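# Wind the cable around a held reel's hub

## Task

Using one gripper that holds the reel, pin the cable close to one of its ends beneath a finger of that gripper. Then wrap the cable around the reel's hub for more than one complete turn, staying within roughly one cable thickness of the hub along almost the entire turn. Any cable doubling back the opposite way between the flanges subtracts from the turn. Declare completion only while that gripper keeps the reel steady and lifted above the table, with the other arm's moving parts away from both reel and cable, and without that other arm pressing hard against the holding arm.

## Robot and tools

Robot: two arms, left_arm and right_arm. Each has a parallel gripper whose fingers point along the gripper's +z axis and separate along its y axis. The reported end_effector_position is the point between the finger pads, about 1 cm short of the tips. Each wrist carries a camera with a cable, and that cable touching anything counts as the arm touching it.

Frames: the scene frame has its origin at table-top height, midway between the nominal bases. +z is up, +x points out over the table, and left_arm sits on the +y side. Actual bases: left_arm at (-0.008, +0.271, 0) m, quat_wxyz (+1.000, 0, 0, -0.021); right_arm at (+0.033, -0.369, 0) m, quat_wxyz (+1.000, 0, 0, -0.006). Each arm reports its hand pose, velocities, targets and wrist-camera pose in its own base frame. Fixed cameras and the table use the scene frame. Motion offsets are along the current Hand target's own axes. Reported poses can be off by a few centimetres, more at long reach.

execute_actions(actions, cameras): actions is a list of actions. Each action is a table of up to 15 rows, and each row lasts 1/30 s. A shorter table repeats its final row until 15 steps have passed. Each row has 14 numbers in [-1, 1]. The first 7 are for left_arm: dx, dy, dz, rx, ry, rz, opening. The last 7 are the same for right_arm. The six pose numbers are an offset, not a pose. Every row is measured from the Hand target as it was when that action began, not from the previous row. Each new action or call starts from the Hand target at that moment, so repeating an offset moves the hand further. Scale: 1.0 is 0.6 m of translation or 180 degrees of rotation. rx, ry, rz together form a single rotation vector. Opening is absolute: +1 is fully open (0.094 m) and -1 is closed. Sending six zeros re-commands the current Hand target. A 0 in the opening slot is a real command, so resend the present opening to leave a gripper as it is. Images come back only when actions is empty or cameras names them: ["all"] returns every camera, and an unknown name invalidates the call.

move(target, speed, blend, opening_speed, grip_force, blocking, cameras): target is one 14-number row laid out as above, or a list of up to 15 such rows. Every row in the list is an offset from the same starting Hand targets. Each gripper follows a straight path and the arms finish together. speed is in m/s, from 0.002 to 2.9, default 0.25; rotation is capped at twice that number in rad/s. speed can be one number or one per target. blend is in metres and rounds corners in a list; 0 means stop at each target. opening_speed is the opening change per second on the -1..1 scale, at least 0.2; use it to close gently. grip_force is the per-pad force limit in newtons, 10 to 50, given as one number or one per arm. It persists until changed, and low values make the fingers close slowly. blocking=false returns after about 0.5 s while the move continues. A move lasts at most 10 s and does not avoid obstacles or the other arm. The result adds a move: line with the outcome (done, off_target, moving, held, fault) and any limits (paced means clipped, held means steps were withheld). Keep paths away from an arm's own base, because passing near it can flip the shoulder posture.

wait(seconds 0 to 10): lets time pass while each arm holds its command. stop(): brakes a running move to rest. zoom_image(camera, region [x0,y0,x1,y1], at most 504x504 pixels): returns a closer view of the newest image from one camera. finished_scene(scene): takes the current scene's number and cannot be undone.

Cameras: cam_head_left, cam_head_right, cam_high, cam_low, cam_left_wrist, cam_right_wrist, all 672x504.

Reading results: Hand target is the last commanded pose after clipping, and later offsets count from it. Because of friction and weight, the gripper often rests a few centimetres short of the target. Waiting does not close that gap; send the missing distance as a fresh offset. Each step, the commanded orientation is clipped to within 40 degrees of the measured one. grip_measured uses the opening scale and reads slightly wide on nothing and slightly narrow on a firmly held hard part. Squeeze rises steeply below the first-touch reading. To release, command an opening well above grip_measured. Joint velocities may read within noise. Joint torques include gravity, and numbers 1 to 3 wrap at ±28 N m. Joint ranges (rad): waist -2.618..3.054, shoulder 0..3.142, elbow 0..3.142 (straight at 2.901), wrist pitch -1.571..1.571, wrist yaw -1.571..1.571, wrist roll -2.094..2.094.

Heat: holding loads, staying outstretched or pushing against an unreachable pose warms the motors. MOTOR HOT appears at 75 °C. At 90 °C the arm folds and goes idle, and at 100 °C it goes limp.

Avoid: dropping the reel, or any part leaving the table. Avoid fast contacts and hard presses, which grow with speed and with how far the target lies past the contact. An arm blocked by something keeps pushing; to relieve it, command its target back behind the gripper. Never let the arms collide or squeeze each other, including one gripper closing on the other's fingers. Keep the wrist-camera cables clear. Any arm stop costs, and objects may occasionally be nudged by outside pushes.

Each tool is called by a JSON object that holds its "fn" and its "kwargs", one argument or row to a line.

## Session

{"fn": "execute_actions", "kwargs": {
  "actions": []
}}

Scene clock: 0.00 s.
left_arm: end_effector_position=(+0.3843, +0.0091, +0.1077) grip_measured=+1.000 end_effector_quat_wxyz=(+0.607, -0.007, +0.793, +0.052) | right_arm: end_effector_position=(+0.4036, -0.0324, +0.1042) grip_measured=+1.000 end_effector_quat_wxyz=(+0.597, +0.035, +0.800, -0.047)
Joint positions: left_arm=[-0.04 1.507 0.283 0.962 -0.13 0.043 0.094] | right_arm=[-0.053 1.577 0.369 0.921 0.066 -0.015 0.094]
Joint velocities: within noise
Joint torques (N m): no reading
Motor temperatures (°C): left_arm=[26 34 33 32 25 28 29] | right_arm=[28 32 32 30 27 28 27]
Heat: left arm: 34 °C; right arm: 32 °C.
Hand target: left_arm +0.3869, +0.0104, +0.1151; +0.615, -0.013, +0.787, +0.053 | right_arm +0.4089, -0.0340, +0.1199; +0.615, +0.035, +0.786, -0.051
Tool commands: left_gripper/opening=+1.0 right_gripper/opening=+1.0

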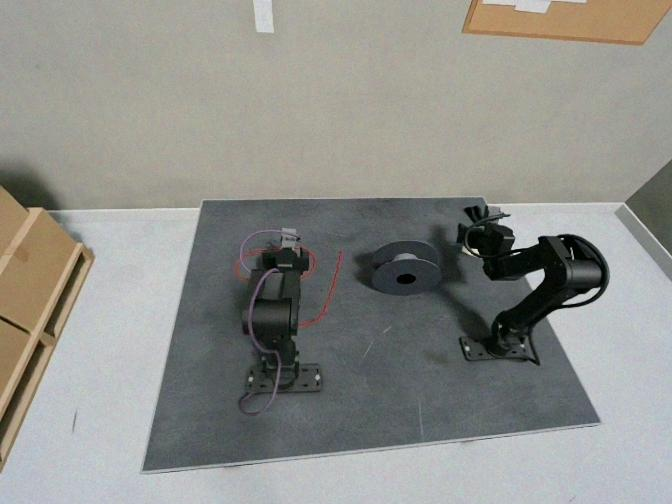

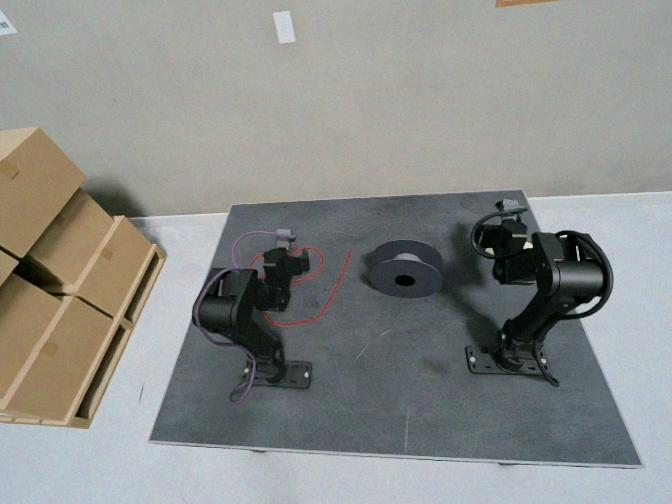

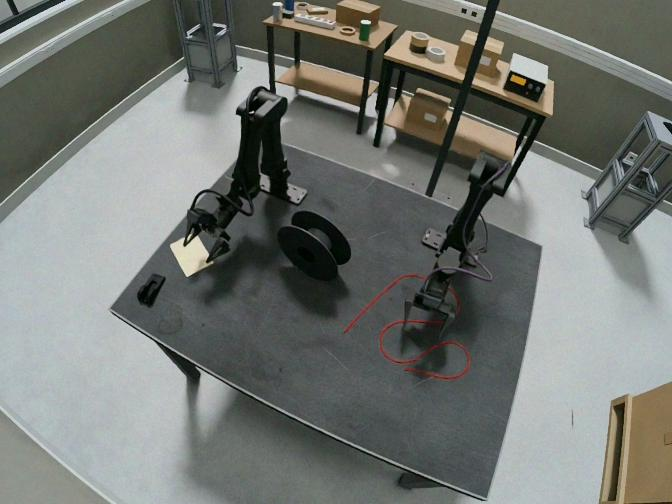

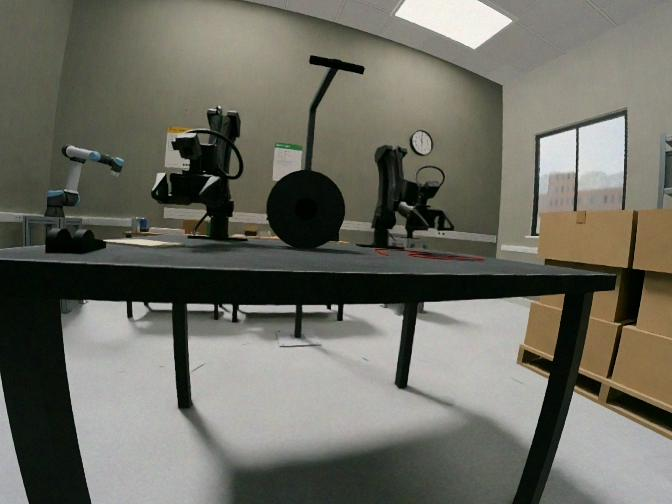

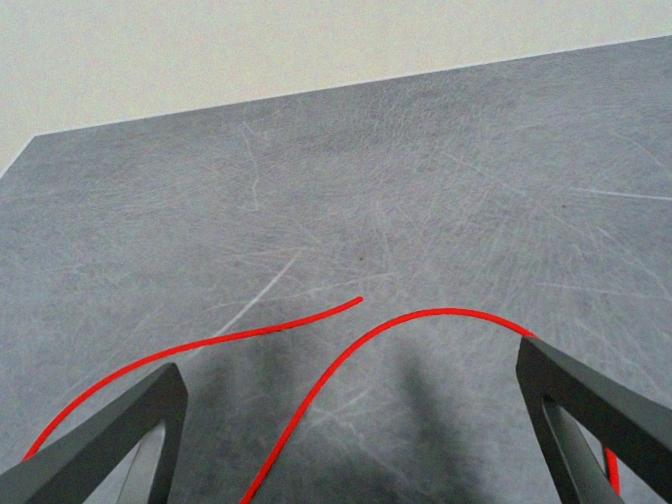

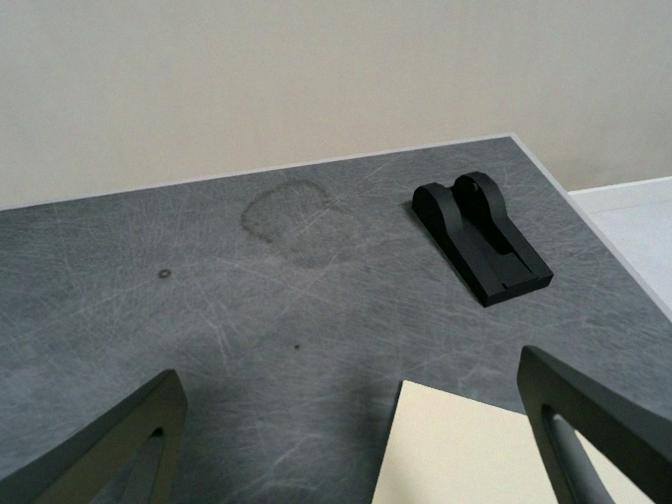

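{"fn": "zoom_image", "kwargs": {
  "camera": "cam_high",
  "region": [250, 190, 400, 300]
}}

{"fn": "zoom_image", "kwargs": {
  "camera": "cam_head_right",
  "region": [220, 210, 470, 360]
}}

{"fn": "zoom_image", "kwargs": {
  "camera": "cam_high",
  "region": [320, 220, 520, 400]
}}

{"fn": "zoom_image", "kwargs": {
  "camera": "cam_low",
  "region": [120, 140, 480, 290]
}}

{"fn": "zoom_image", "kwargs": {
  "camera": "cam_head_left",
  "region": [340, 220, 470, 320]
}}

Scaled by 3.360.

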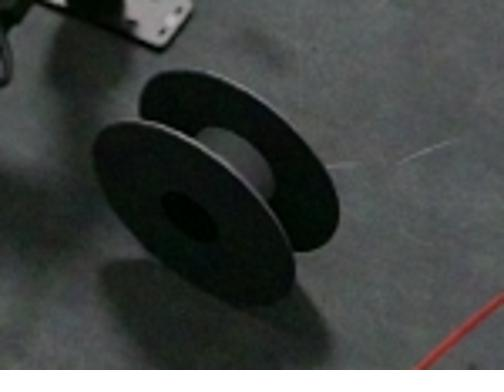

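Scaled by 2.016.

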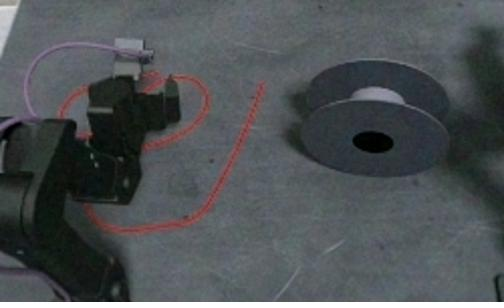

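Scaled by 2.520.

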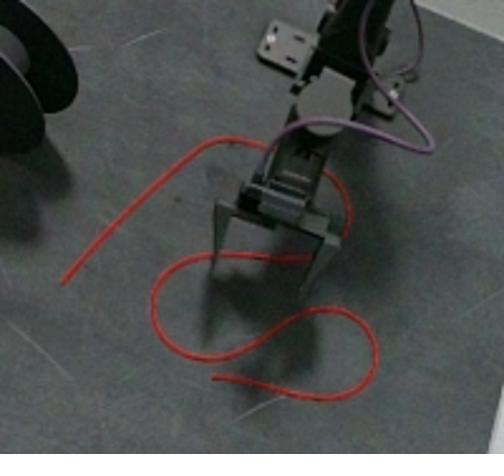

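Scaled by 1.400.

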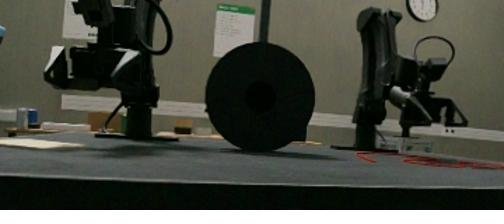

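Scaled by 3.877.

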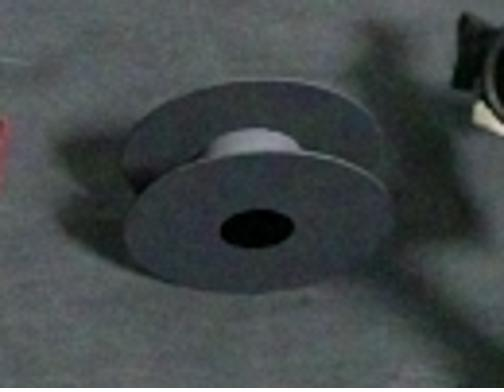

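{"fn": "move", "kwargs": {
  "target": [0,0,0,0,0,0,1,-0.195,0.18,-0.4,-0.12,0.14,0,1],
  "cameras": ["cam_head_left","cam_right_wrist","cam_high"]
}}

Scene clock: 5.20 s.
left_arm: end_effector_position=(+0.3843, +0.0091, +0.1077) grip_measured=+1.000 end_effector_quat_wxyz=(+0.607, -0.007, +0.793, +0.052) | right_arm: end_effector_position=(+0.2223, +0.1111, +0.2682) grip_measured=+1.000 end_effector_quat_wxyz=(+0.411, -0.076, +0.902, +0.110)
Joint positions: left_arm=[-0.04 1.507 0.283 0.962 -0.13 0.043 0.094] | right_arm=[0.6 0.804 1.061 -0.966 0.195 0.341 0.094]
Joint torques (N m): left_arm=[-0.02 -6.22 6.65 2.1 -0.04 -0.02] | right_arm=[0.4 -0.43 11.34 0.97 0.27 0.1]
Heat: left arm: 34 °C; right arm: 33 °C.
Hand target: left_arm +0.3869, +0.0104, +0.1151; +0.615, -0.013, +0.787, +0.053 | right_arm +0.2186, +0.1039, +0.2863; +0.426, -0.070, +0.896, +0.104
Off the commanded pose: left_arm 0.008 m, 1 deg | right_arm 0.020 m, 2 deg.
move: off_target (right_arm)
Images, in order (width x height): cam_head_left 672x504, cam_high 672x504, cam_right_wrist 672x504.

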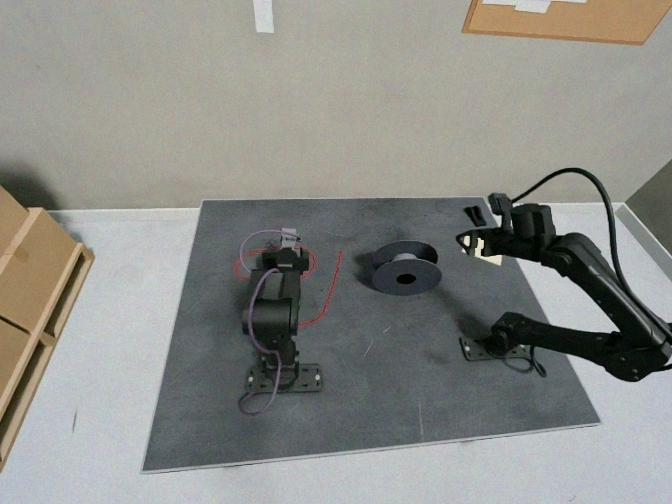

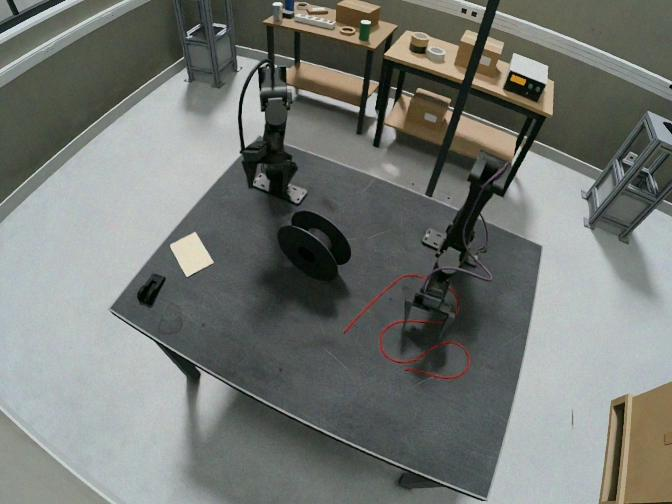

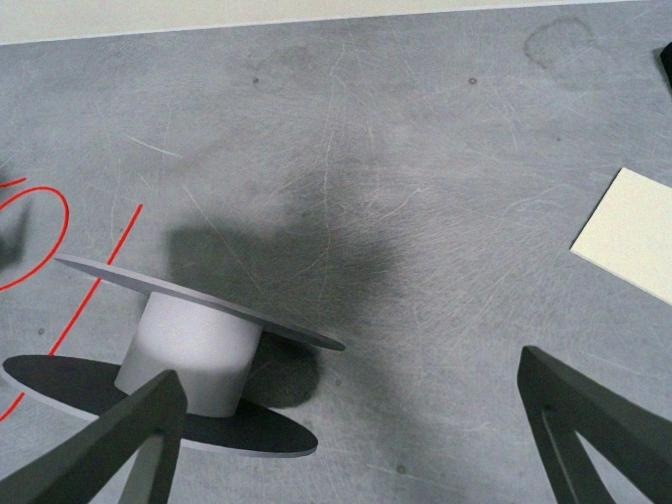

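{"fn": "move", "kwargs": {
  "target": [0,0,0,0,0,0,1,-0.153,0.198,0.11,-0.163,0.268,-0.417,1],
  "cameras": ["cam_head_left","cam_right_wrist","cam_high"]
}}

Scene clock: 10.70 s.
left_arm: end_effector_position=(+0.3843, +0.0091, +0.1077) grip_measured=+1.000 end_effector_quat_wxyz=(+0.607, -0.007, +0.793, +0.052) | right_arm: end_effector_position=(+0.3038, +0.2373, +0.3219) grip_measured=+1.000 end_effector_quat_wxyz=(-0.246, +0.681, -0.689, +0.026)
Joint positions: left_arm=[-0.04 1.507 0.283 0.962 -0.13 0.043 0.094] | right_arm=[0.657 1.781 2.254 -1.545 -0.008 -0.9 0.094]
Joint torques (N m): left_arm=[-0.02 -6.22 6.64 2.1 -0.03 -0.02] | right_arm=[0.47 -6.12 9.44 0.61 0.02 -0.06]
Heat: left arm: 35 °C; right arm: 35 °C.
Hand target: left_arm +0.3869, +0.0104, +0.1151; +0.615, -0.013, +0.787, +0.053 | right_arm +0.3002, +0.2385, +0.3323; +0.001, +0.707, -0.707, -0.001
Off the commanded pose: left_arm 0.008 m, 1 deg | right_arm 0.011 m, 29 deg.
joint sent to its limit (right arm) — joint 4 (wrist pitch), lower limit. The joint targets are off in position and orientation.
move: off_target (right_arm)
Images, in order (width x height): cam_head_left 672x504, cam_high 672x504, cam_right_wrist 672x504.

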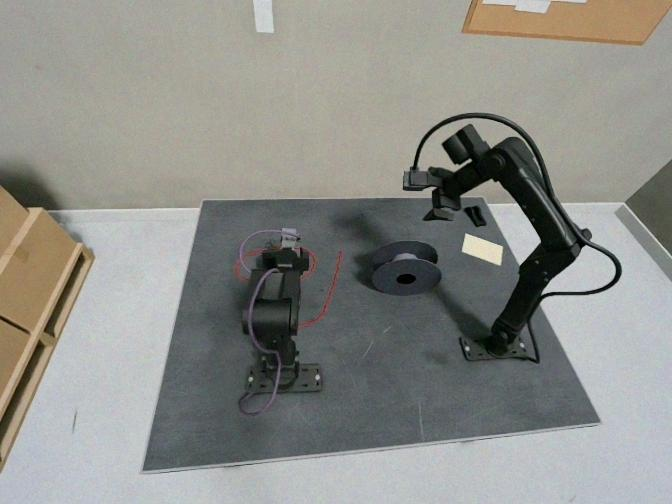

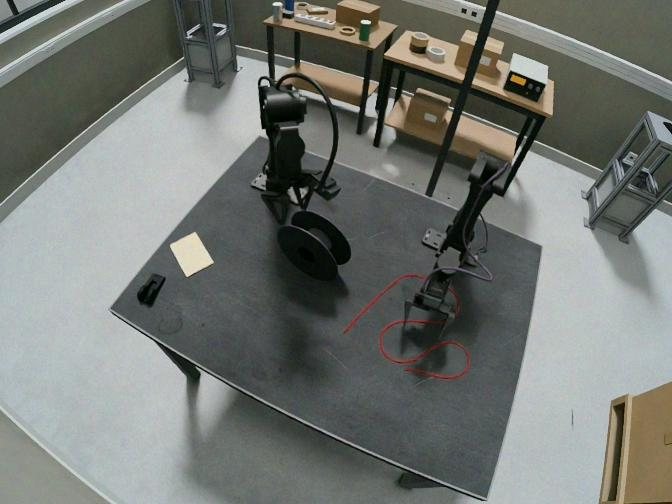

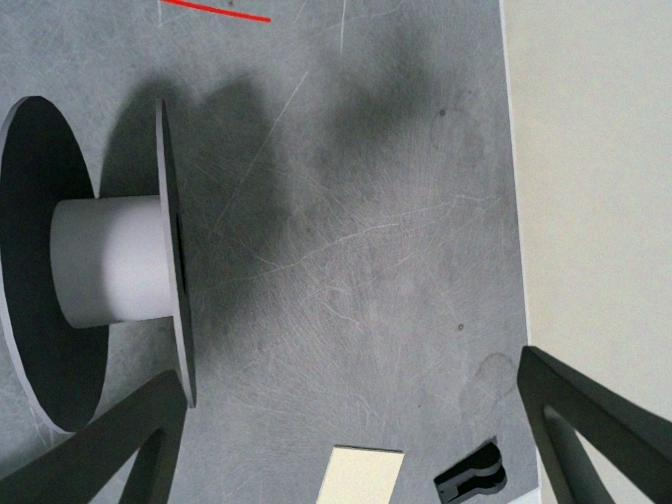

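{"fn": "move", "kwargs": {
  "target": [
    [-0.323,0.02,-0.08,0,0,0,1,0.483,0.167,0.05,0.196,-0.196,0.472,1],
    [-0.398,-0.59,-0.262,0.356,0.3,0.427,0,0.483,0.167,0.05,0.196,-0.196,0.472,1]
  ],
  "cameras": ["cam_head_left","cam_left_wrist","cam_high"]
}}

Scene clock: 22.07 s.
left_arm: end_effector_position=(+0.3205, -0.3632, +0.3560) grip_measured=+0.002 end_effector_quat_wxyz=(+0.361, +0.661, +0.658, -0.011) | right_arm: end_effector_position=(+0.2000, -0.0584, +0.3030) grip_measured=+1.000 end_effector_quat_wxyz=(+0.376, +0.014, +0.927, -0.011)
Joint positions: left_arm=[-0.86 2.146 2.83 -1.516 -0.028 0.725 0.047] | right_arm=[-0.627 0.893 1.354 -1.351 -0.393 -0.455 0.094]
Joint torques (N m): left_arm=[-0.18 -10.24 8.7 1.69 0.09 0.03] | right_arm=[-0.57 -0.42 3.97 1.15 -0.38 -0.1]
Heat: left arm: 35 °C; right arm: 34 °C.
Hand target: left_arm +0.3231, -0.3678, +0.3600; +0.031, +0.707, +0.706, -0.001 | right_arm +0.2001, -0.0514, +0.3024; +0.383, +0.000, +0.924, +0.000
Off the commanded pose: left_arm 0.007 m, 42 deg; orientation clipped | right_arm 0.007 m, 2 deg.
elbow stopped short (left arm): the move would have taken joint 3 (elbow) straighter than the controller allows.
move: off_target (left_arm); target 2's new opening was sent with left_arm's hand 0.007 m and 42 deg from that target; limits=paced
Images, in order (width x height): cam_head_left 672x504, cam_high 672x504, cam_left_wrist 672x504.

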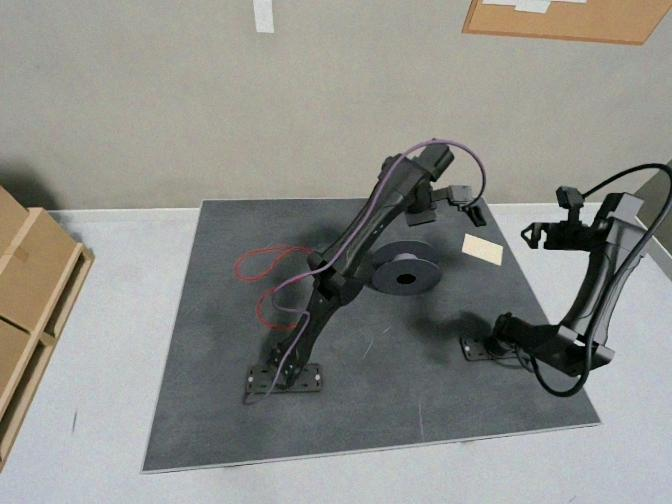

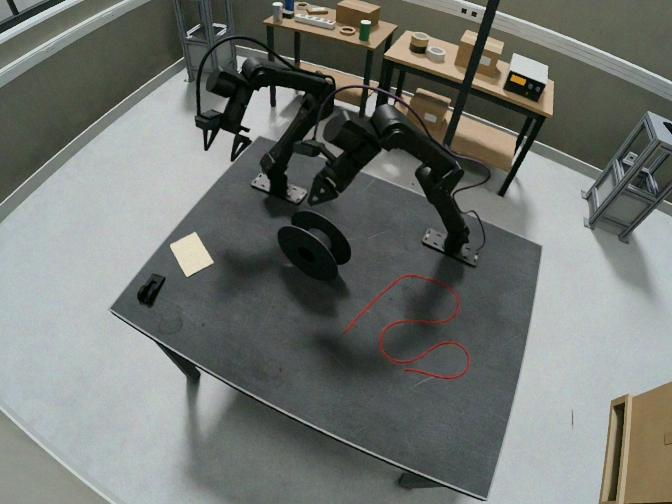

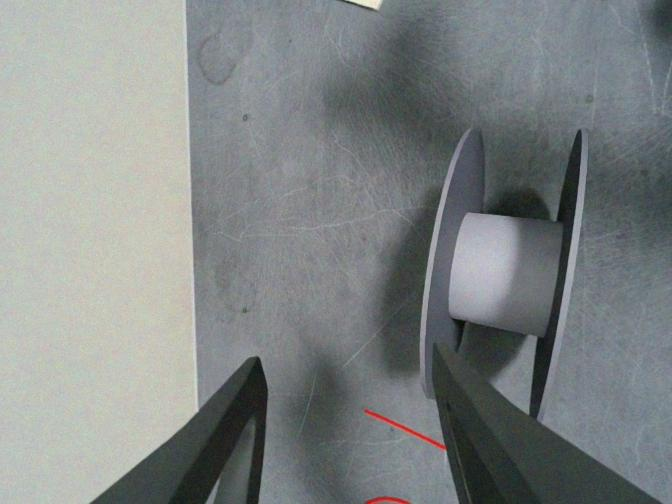

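{"fn": "move", "kwargs": {
  "target": [-0.065,0.028,0.15,0,0,0,0,0,0,0,0,0,0,1],
  "cameras": ["cam_head_left","cam_left_wrist","cam_high"]
}}

Scene clock: 24.77 s.
left_arm: end_effector_position=(+0.3428, -0.3952, +0.2676) grip_measured=+0.002 end_effector_quat_wxyz=(+0.279, +0.681, +0.677, -0.007) | right_arm: end_effector_position=(+0.2000, -0.0584, +0.3030) grip_measured=+1.000 end_effector_quat_wxyz=(+0.376, +0.014, +0.927, -0.011)
Joint positions: left_arm=[-0.868 2.335 2.834 -1.505 -0.028 0.718 0.047] | right_arm=[-0.627 0.893 1.354 -1.351 -0.393 -0.455 0.094]
Joint torques (N m): left_arm=[-0.44 -12.57 8.95 1.75 0.06 -0.12] | right_arm=[-0.46 -0.54 4.15 1.11 -0.47 -0.14]
Heat: left arm: 35 °C; right arm: 34 °C.
Hand target: left_arm +0.3437, -0.4108, +0.2727; +0.031, +0.707, +0.706, -0.001 | right_arm +0.2001, -0.0514, +0.3024; +0.383, +0.000, +0.924, +0.000
Off the commanded pose: left_arm 0.016 m, 29 deg | right_arm 0.007 m, 2 deg.
elbow stopped short (left arm): the move would have taken joint 3 (elbow) straighter than the controller allows.
move: off_target (left_arm)
Images, in order (width x height): cam_head_left 672x504, cam_high 672x504, cam_left_wrist 672x504.

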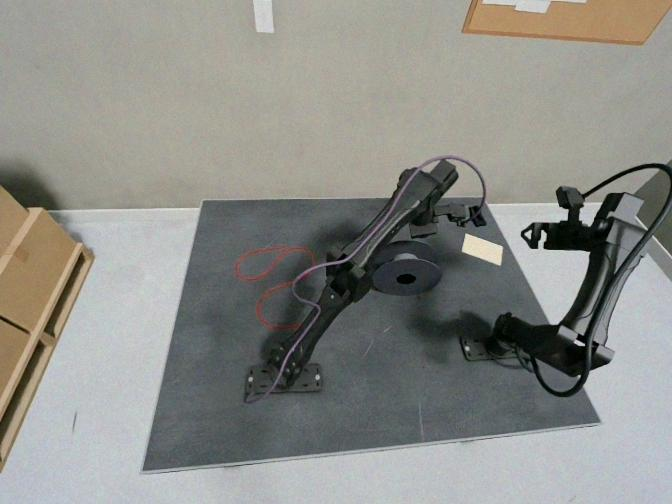

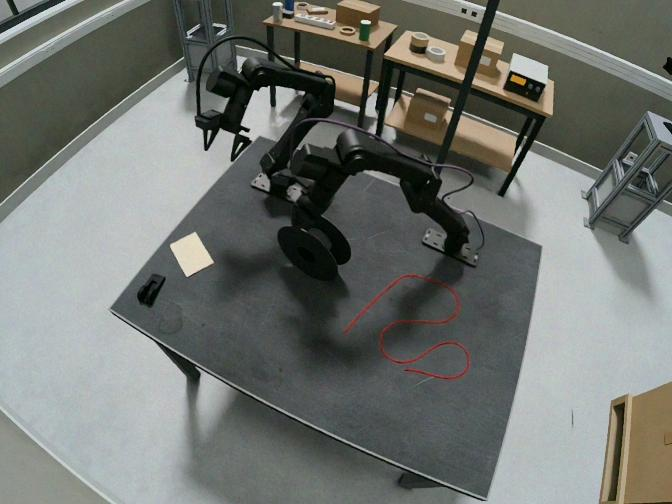

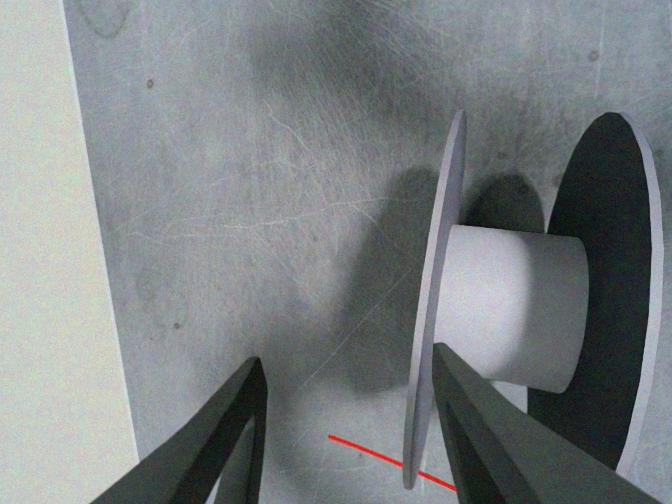

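{"fn": "move", "kwargs": {
  "target": [-0.03,0.0,0.065,0,0,0,0,0,0,0,0,0,0,1],
  "cameras": ["cam_head_left","cam_left_wrist","cam_high"],
  "speed": 0.1
}}

{"fn": "zoom_image", "kwargs": {
  "camera": "cam_high",
  "region": [250, 170, 400, 300]
}}

Scene clock: 28.57 s.
left_arm: end_effector_position=(+0.3447, -0.4141, +0.2335) grip_measured=+0.002 end_effector_quat_wxyz=(+0.257, +0.685, +0.681, -0.011) | right_arm: end_effector_position=(+0.2000, -0.0584, +0.3030) grip_measured=+1.000 end_effector_quat_wxyz=(+0.376, +0.014, +0.927, -0.011)
Joint positions: left_arm=[-0.888 2.409 2.834 -1.478 -0.028 0.696 0.047] | right_arm=[-0.627 0.893 1.354 -1.351 -0.393 -0.455 0.094]
Joint torques (N m): left_arm=[-0.51 -12.88 9.24 1.65 0.06 -0.12] | right_arm=[-0.47 -0.51 3.78 1.07 -0.36 -0.16]
Heat: left arm: 36 °C; right arm: 33 °C.
Hand target: left_arm +0.3454, -0.4306, +0.2346; +0.031, +0.707, +0.706, -0.001 | right_arm +0.2001, -0.0514, +0.3024; +0.383, +0.000, +0.924, +0.000
Off the commanded pose: left_arm 0.017 m, 26 deg | right_arm 0.007 m, 2 deg.
elbow stopped short (left arm): the move would have taken joint 3 (elbow) straighter than the controller allows.
move: off_target (left_arm)
Images, in order (width x height): cam_head_left 672x504, cam_high 672x504, cam_left_wrist 672x504.

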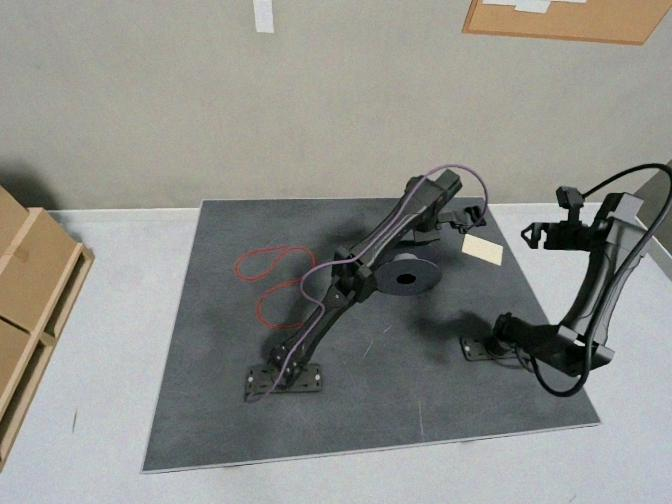

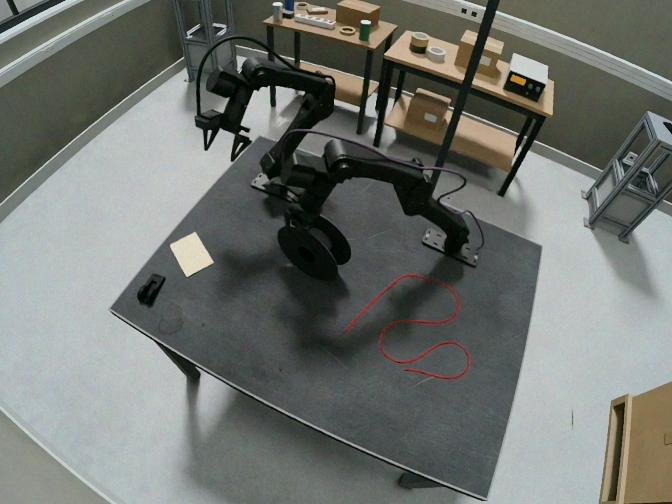

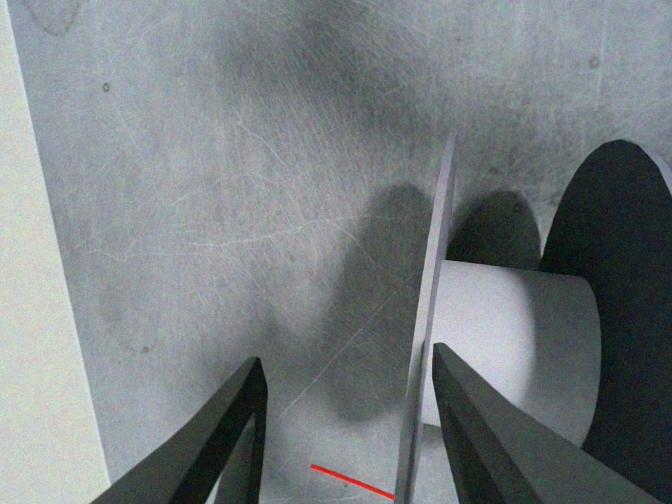

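Scaled by 3.360.

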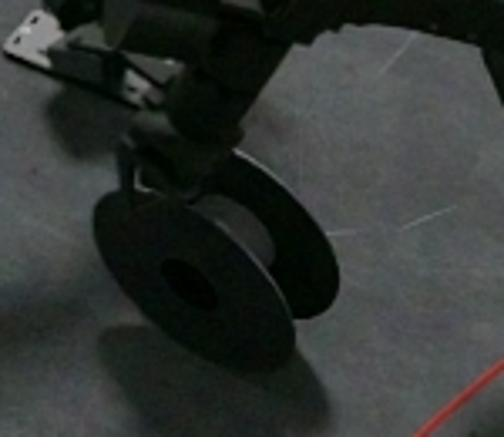

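{"fn": "move", "kwargs": {
  "target": [-0.00,0.03,-0.07,0,-0.167,0,0,0,0,0,0,0,0,1],
  "cameras": ["cam_left_wrist","cam_high"],
  "speed": 0.1
}}

Scene clock: 31.47 s.
left_arm: end_effector_position=(+0.3617, -0.4198, +0.2539) grip_measured=+0.002 end_effector_quat_wxyz=(+0.287, +0.653, +0.678, -0.177) | right_arm: end_effector_position=(+0.2000, -0.0584, +0.3030) grip_measured=+1.000 end_effector_quat_wxyz=(+0.376, +0.014, +0.927, -0.011)
Joint positions: left_arm=[-0.75 2.409 2.834 -1.392 0.349 0.673 0.047] | right_arm=[-0.627 0.893 1.354 -1.351 -0.393 -0.455 0.094]
Joint torques (N m): left_arm=[0.25 -16.24 9.32 1.79 0.36 -0.09] | right_arm=[-0.34 -0.38 3.9 1.07 -0.46 -0.12]
Heat: left arm: 37 °C; right arm: 33 °C.
Hand target: left_arm +0.3615, -0.4287, +0.2773; +0.214, +0.683, +0.674, -0.184 | right_arm +0.2001, -0.0514, +0.3024; +0.383, +0.000, +0.924, +0.000
Off the commanded pose: left_arm 0.025 m, 9 deg | right_arm 0.007 m, 2 deg.
elbow stopped short (left arm): the move would have taken joint 3 (elbow) straighter than the controller allows.
move: off_target (left_arm)
Images, in order (width x height): cam_high 672x504, cam_left_wrist 672x504.

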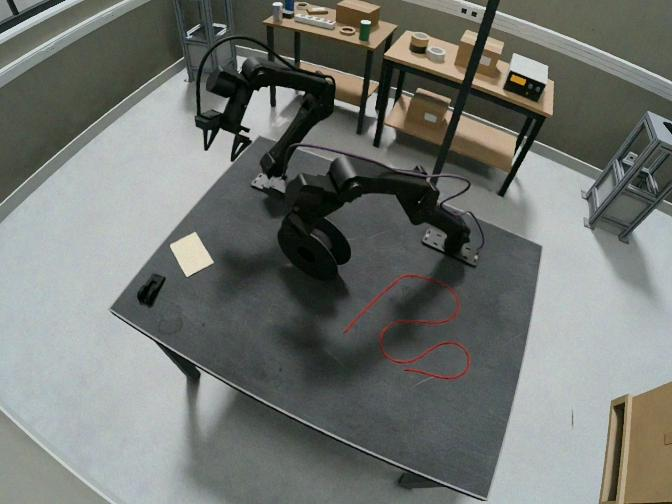

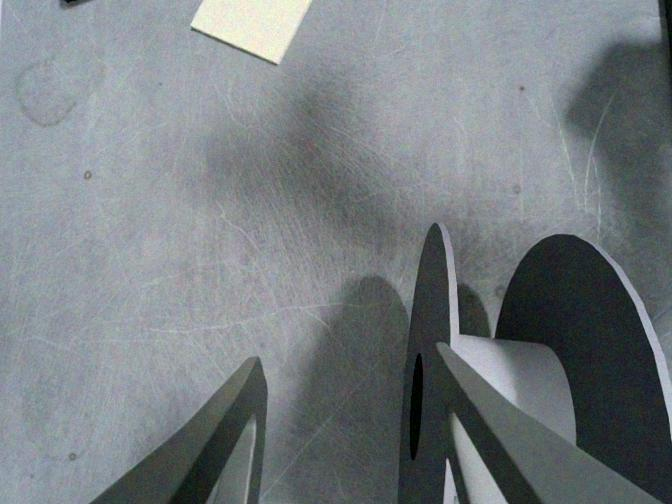

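{"fn": "move", "kwargs": {
  "target": [0.05,-0.055,0,0,0,0,0,0,0,0,0,0,0,1],
  "cameras": ["cam_left_wrist","cam_high"],
  "speed": 0.1
}}

{"fn": "zoom_image", "kwargs": {
  "camera": "cam_high",
  "region": [250, 170, 400, 300]
}}

Scene clock: 33.63 s.
left_arm: end_effector_position=(+0.3452, -0.4044, +0.2401) grip_measured=+0.002 end_effector_quat_wxyz=(+0.237, +0.665, +0.687, -0.174) | right_arm: end_effector_position=(+0.2000, -0.0584, +0.3030) grip_measured=+1.000 end_effector_quat_wxyz=(+0.376, +0.014, +0.927, -0.011)
Joint positions: left_arm=[-0.75 2.409 2.834 -1.502 0.349 0.699 0.047] | right_arm=[-0.627 0.893 1.354 -1.351 -0.393 -0.455 0.094]
Joint torques (N m): left_arm=[-0.39 -17.43 9.14 0.83 0.34 0.08] | right_arm=[-0.42 -0.59 3.9 1.12 -0.41 -0.15]
Heat: left arm: 38 °C; right arm: 33 °C.
Hand target: left_arm +0.3292, -0.4034, +0.2597; +0.214, +0.683, +0.674, -0.184 | right_arm +0.2001, -0.0514, +0.3024; +0.383, +0.000, +0.924, +0.000
Off the commanded pose: left_arm 0.025 m, 4 deg | right_arm 0.007 m, 2 deg.
elbow stopped short (left arm): the move would have taken joint 3 (elbow) straighter than the controller allows.
move: off_target (left_arm)
Images, in order (width x height): cam_high 672x504, cam_left_wrist 672x504.

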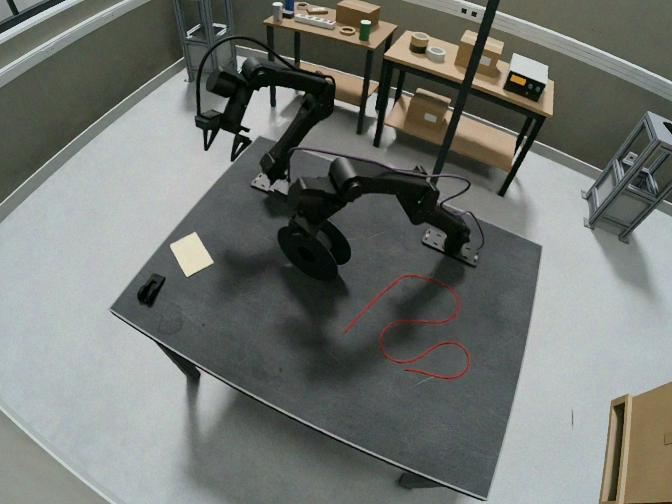

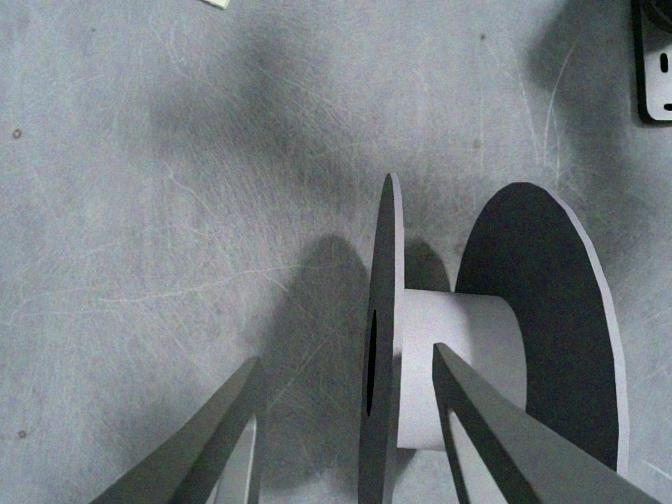

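Scaled by 3.360.

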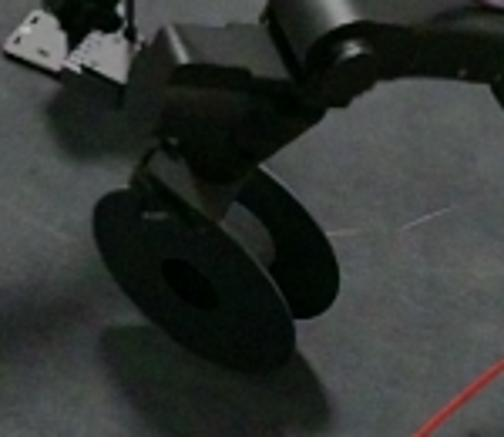

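{"fn": "move", "kwargs": {
  "target": [0.02,-0.012,0.1,0,0,0,0,0,0,0,0,0,0,1],
  "cameras": ["cam_left_wrist","cam_high","cam_low"],
  "speed": 0.08
}}

{"fn": "zoom_image", "kwargs": {
  "camera": "cam_high",
  "region": [250, 170, 400, 300]
}}

{"fn": "zoom_image", "kwargs": {
  "camera": "cam_low",
  "region": [200, 100, 440, 280]
}}

Scene clock: 35.70 s.
left_arm: end_effector_position=(+0.3314, -0.4205, +0.1822) grip_measured=+0.002 end_effector_quat_wxyz=(+0.189, +0.678, +0.687, -0.179) | right_arm: end_effector_position=(+0.2000, -0.0584, +0.3030) grip_measured=+1.000 end_effector_quat_wxyz=(+0.376, +0.014, +0.927, -0.011)
Joint positions: left_arm=[-0.79 2.346 2.494 -1.316 0.349 0.696 0.047] | right_arm=[-0.627 0.893 1.354 -1.351 -0.393 -0.455 0.094]
Joint torques (N m): left_arm=[-0.58 -19.86 5.15 1.37 0.16 -0.07] | right_arm=[-0.47 -0.29 3.88 1.11 -0.45 -0.13]
Motor temperatures (°C): left_arm=[26 39 35 35 25 28 29] | right_arm=[28 32 33 32 27 28 27]
Heat: left arm: 39 °C; right arm: 33 °C.
Hand target: left_arm +0.3245, -0.4257, +0.2024; +0.214, +0.683, +0.674, -0.184 | right_arm +0.2001, -0.0514, +0.3024; +0.383, +0.000, +0.924, +0.000
Off the commanded pose: left_arm 0.022 m, 3 deg | right_arm 0.007 m, 2 deg.
move: off_target (left_arm)
Images, in order (width x height): cam_high 672x504, cam_low 672x504, cam_left_wrist 672x504.

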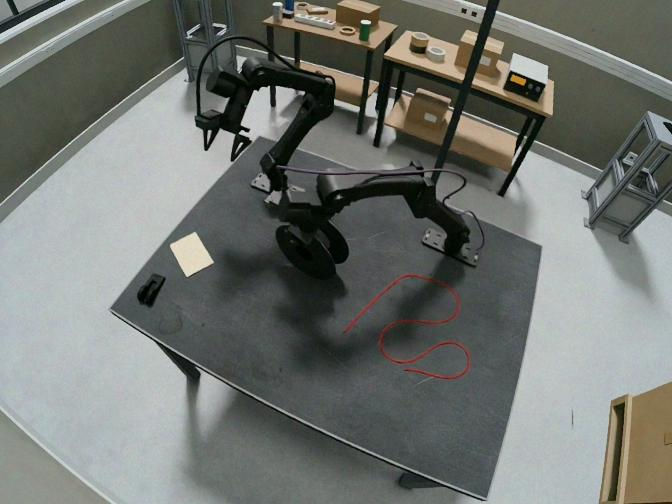

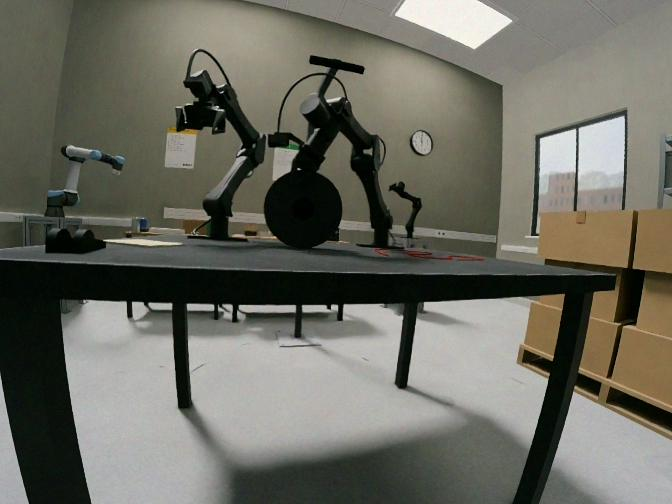

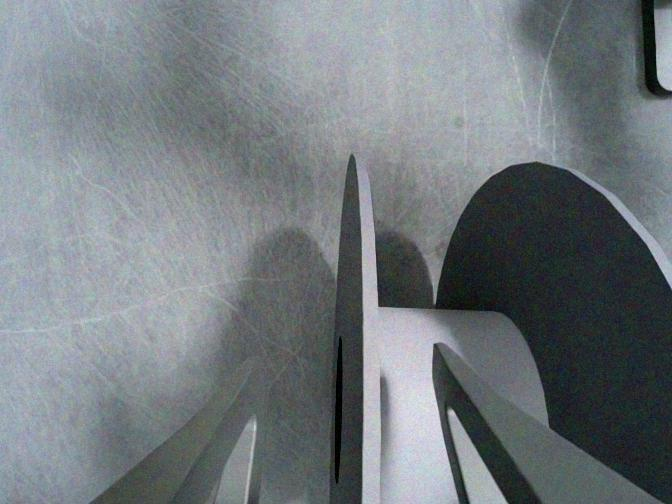

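Scaled by 3.360.

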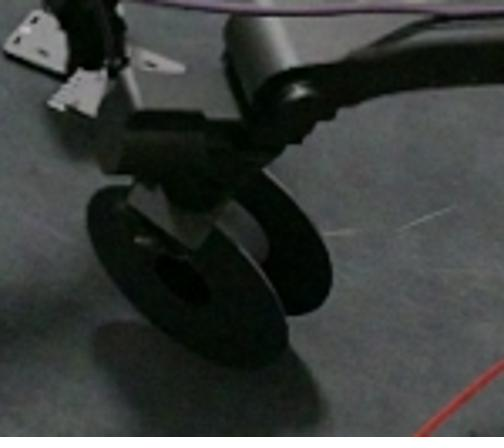

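Scaled by 2.100.

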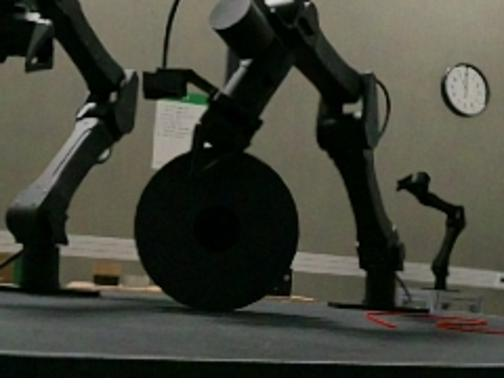

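{"fn": "move", "kwargs": {
  "target": [
    [0,0,-0.025,0,0,0,0,0,0,0,0,0,0,1],
    [0,0,-0.025,0,0,0,-1,0,0,0,0,0,0,1]
  ],
  "cameras": ["cam_left_wrist","cam_high","cam_low"],
  "speed": 0.08,
  "opening_speed": 0.4
}}

Scene clock: 39.87 s.
left_arm: end_effector_position=(+0.3318, -0.4201, +0.1828) grip_measured=-0.963 end_effector_quat_wxyz=(+0.191, +0.683, +0.683, -0.176) | right_arm: end_effector_position=(+0.2000, -0.0584, +0.3030) grip_measured=+1.000 end_effector_quat_wxyz=(+0.376, +0.014, +0.927, -0.011)
Joint positions: left_arm=[-0.79 2.344 2.494 -1.316 0.346 0.71 0.002] | right_arm=[-0.627 0.893 1.354 -1.351 -0.393 -0.455 0.094]
Joint torques (N m): left_arm=[0.29 -20.34 9.05 0.88 0.24 0.01] | right_arm=[-0.61 -0.27 3.93 1.09 -0.41 -0.15]
Heat: left arm: 39 °C; right arm: 33 °C.
Hand target: left_arm +0.3240, -0.4176, +0.2151; +0.214, +0.683, +0.674, -0.184 | right_arm +0.2001, -0.0514, +0.3024; +0.383, +0.000, +0.924, +0.000
Off the commanded pose: left_arm 0.033 m, 3 deg | right_arm 0.007 m, 2 deg.
move: off_target (left_arm); target 2's new opening was sent with left_arm's hand 0.034 m and 3 deg from that target
Images, in order (width x height): cam_high 672x504, cam_low 672x504, cam_left_wrist 672x504.

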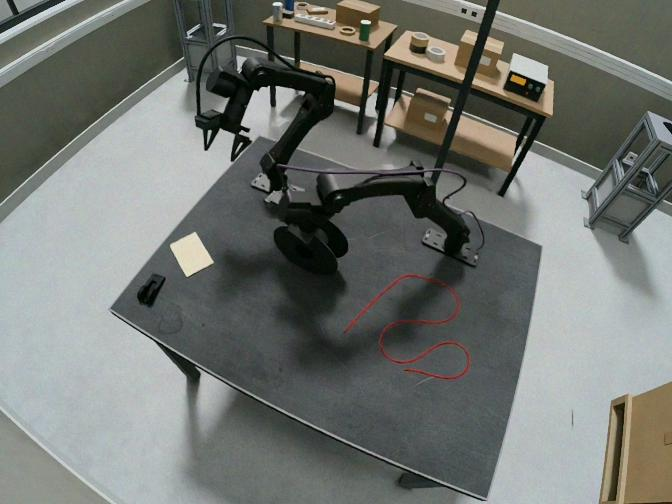

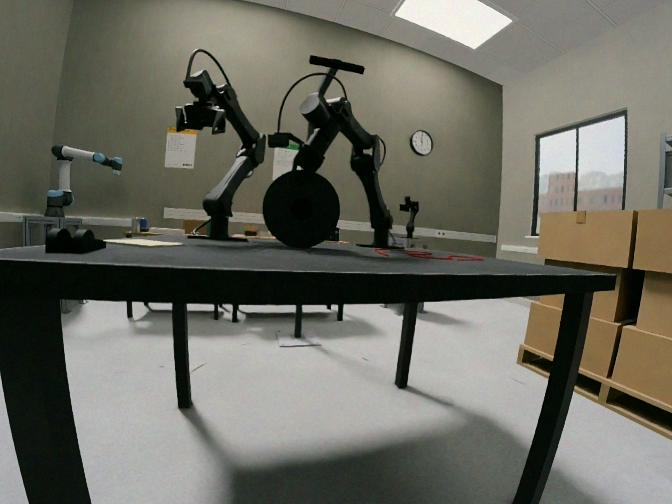

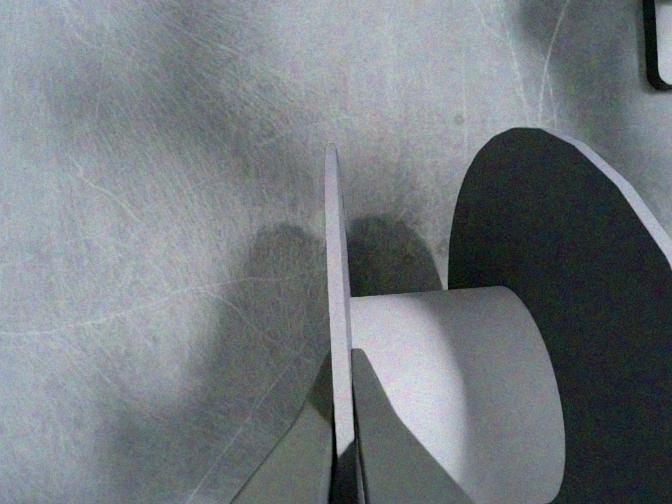

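{"fn": "move", "kwargs": {
  "target": [
    [-0.108,0.009,-0.168,0,0,0,-1,0,0,0,0,0,0,1],
    [0.047,0.045,-0.265,-0.251,0.023,-0.433,-1,0,0,0,0,0,0,1]
  ],
  "cameras": ["cam_left_wrist","cam_high","cam_low","cam_head_left"],
  "speed": 0.15
}}

Scene clock: 49.27 s.
left_arm: end_effector_position=(+0.3576, -0.3252, +0.3099) grip_measured=-0.964 end_effector_quat_wxyz=(+0.321, +0.031, +0.944, -0.067) | right_arm: end_effector_position=(+0.2000, -0.0584, +0.3030) grip_measured=+1.000 end_effector_quat_wxyz=(+0.376, +0.014, +0.927, -0.011)
Joint positions: left_arm=[-0.879 2.175 2.703 -1.534 -0.38 -0.703 0.002] | right_arm=[-0.627 0.893 1.354 -1.351 -0.393 -0.455 0.094]
Joint torques (N m): left_arm=[-0.16 -18.71 4.85 1.07 -0.44 -0.17] | right_arm=[-0.59 -0.57 3.81 1.14 -0.46 -0.12]
Heat: left arm: 42 °C; right arm: 33 °C.
Hand target: left_arm +0.3458, -0.3080, +0.3348; +0.258, +0.000, +0.966, +0.001 | right_arm +0.2001, -0.0514, +0.3024; +0.383, +0.000, +0.924, +0.000
Off the commanded pose: left_arm 0.032 m, 11 deg | right_arm 0.007 m, 2 deg.
elbow stopped short (left arm): the move would have taken joint 3 (elbow) straighter than the controller allows.
joint sent to its limit (left arm) — joint 4 (wrist pitch), lower limit. The joint targets are off in position and orientation.
move: off_target (left_arm)
Images, in order (width x height): cam_head_left 672x504, cam_high 672x504, cam_low 672x504, cam_left_wrist 672x504.

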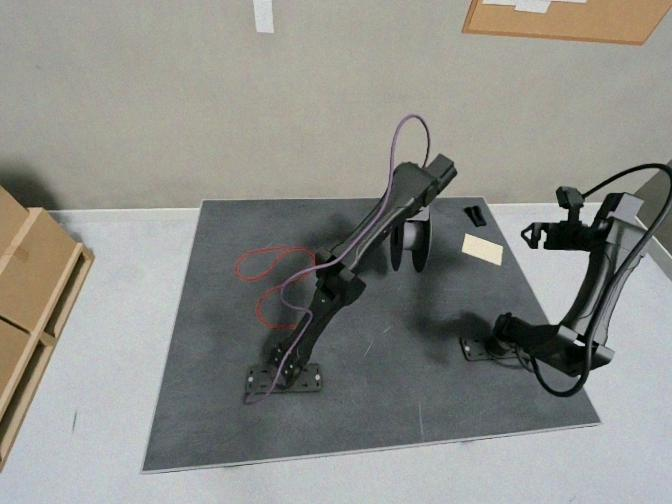

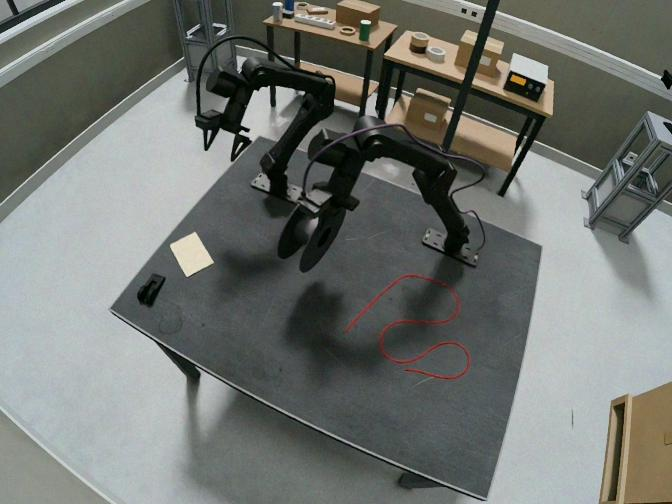

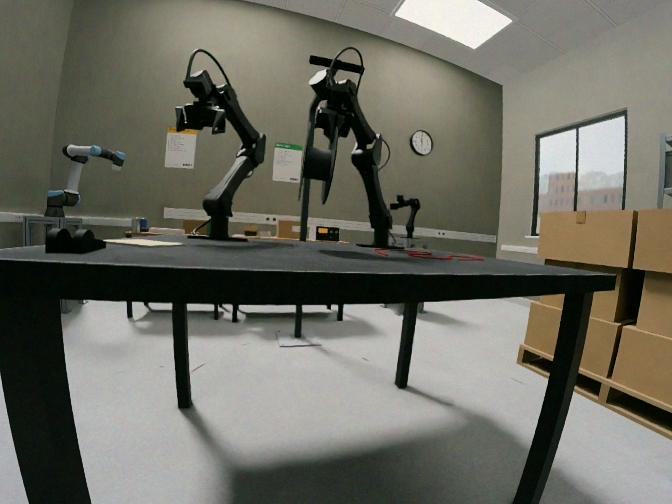

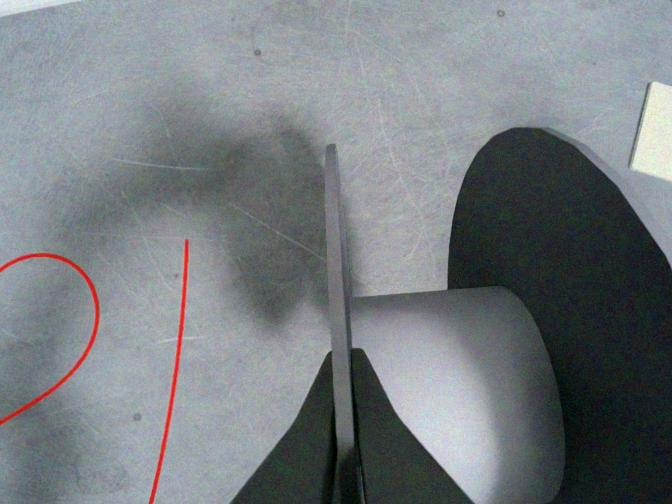

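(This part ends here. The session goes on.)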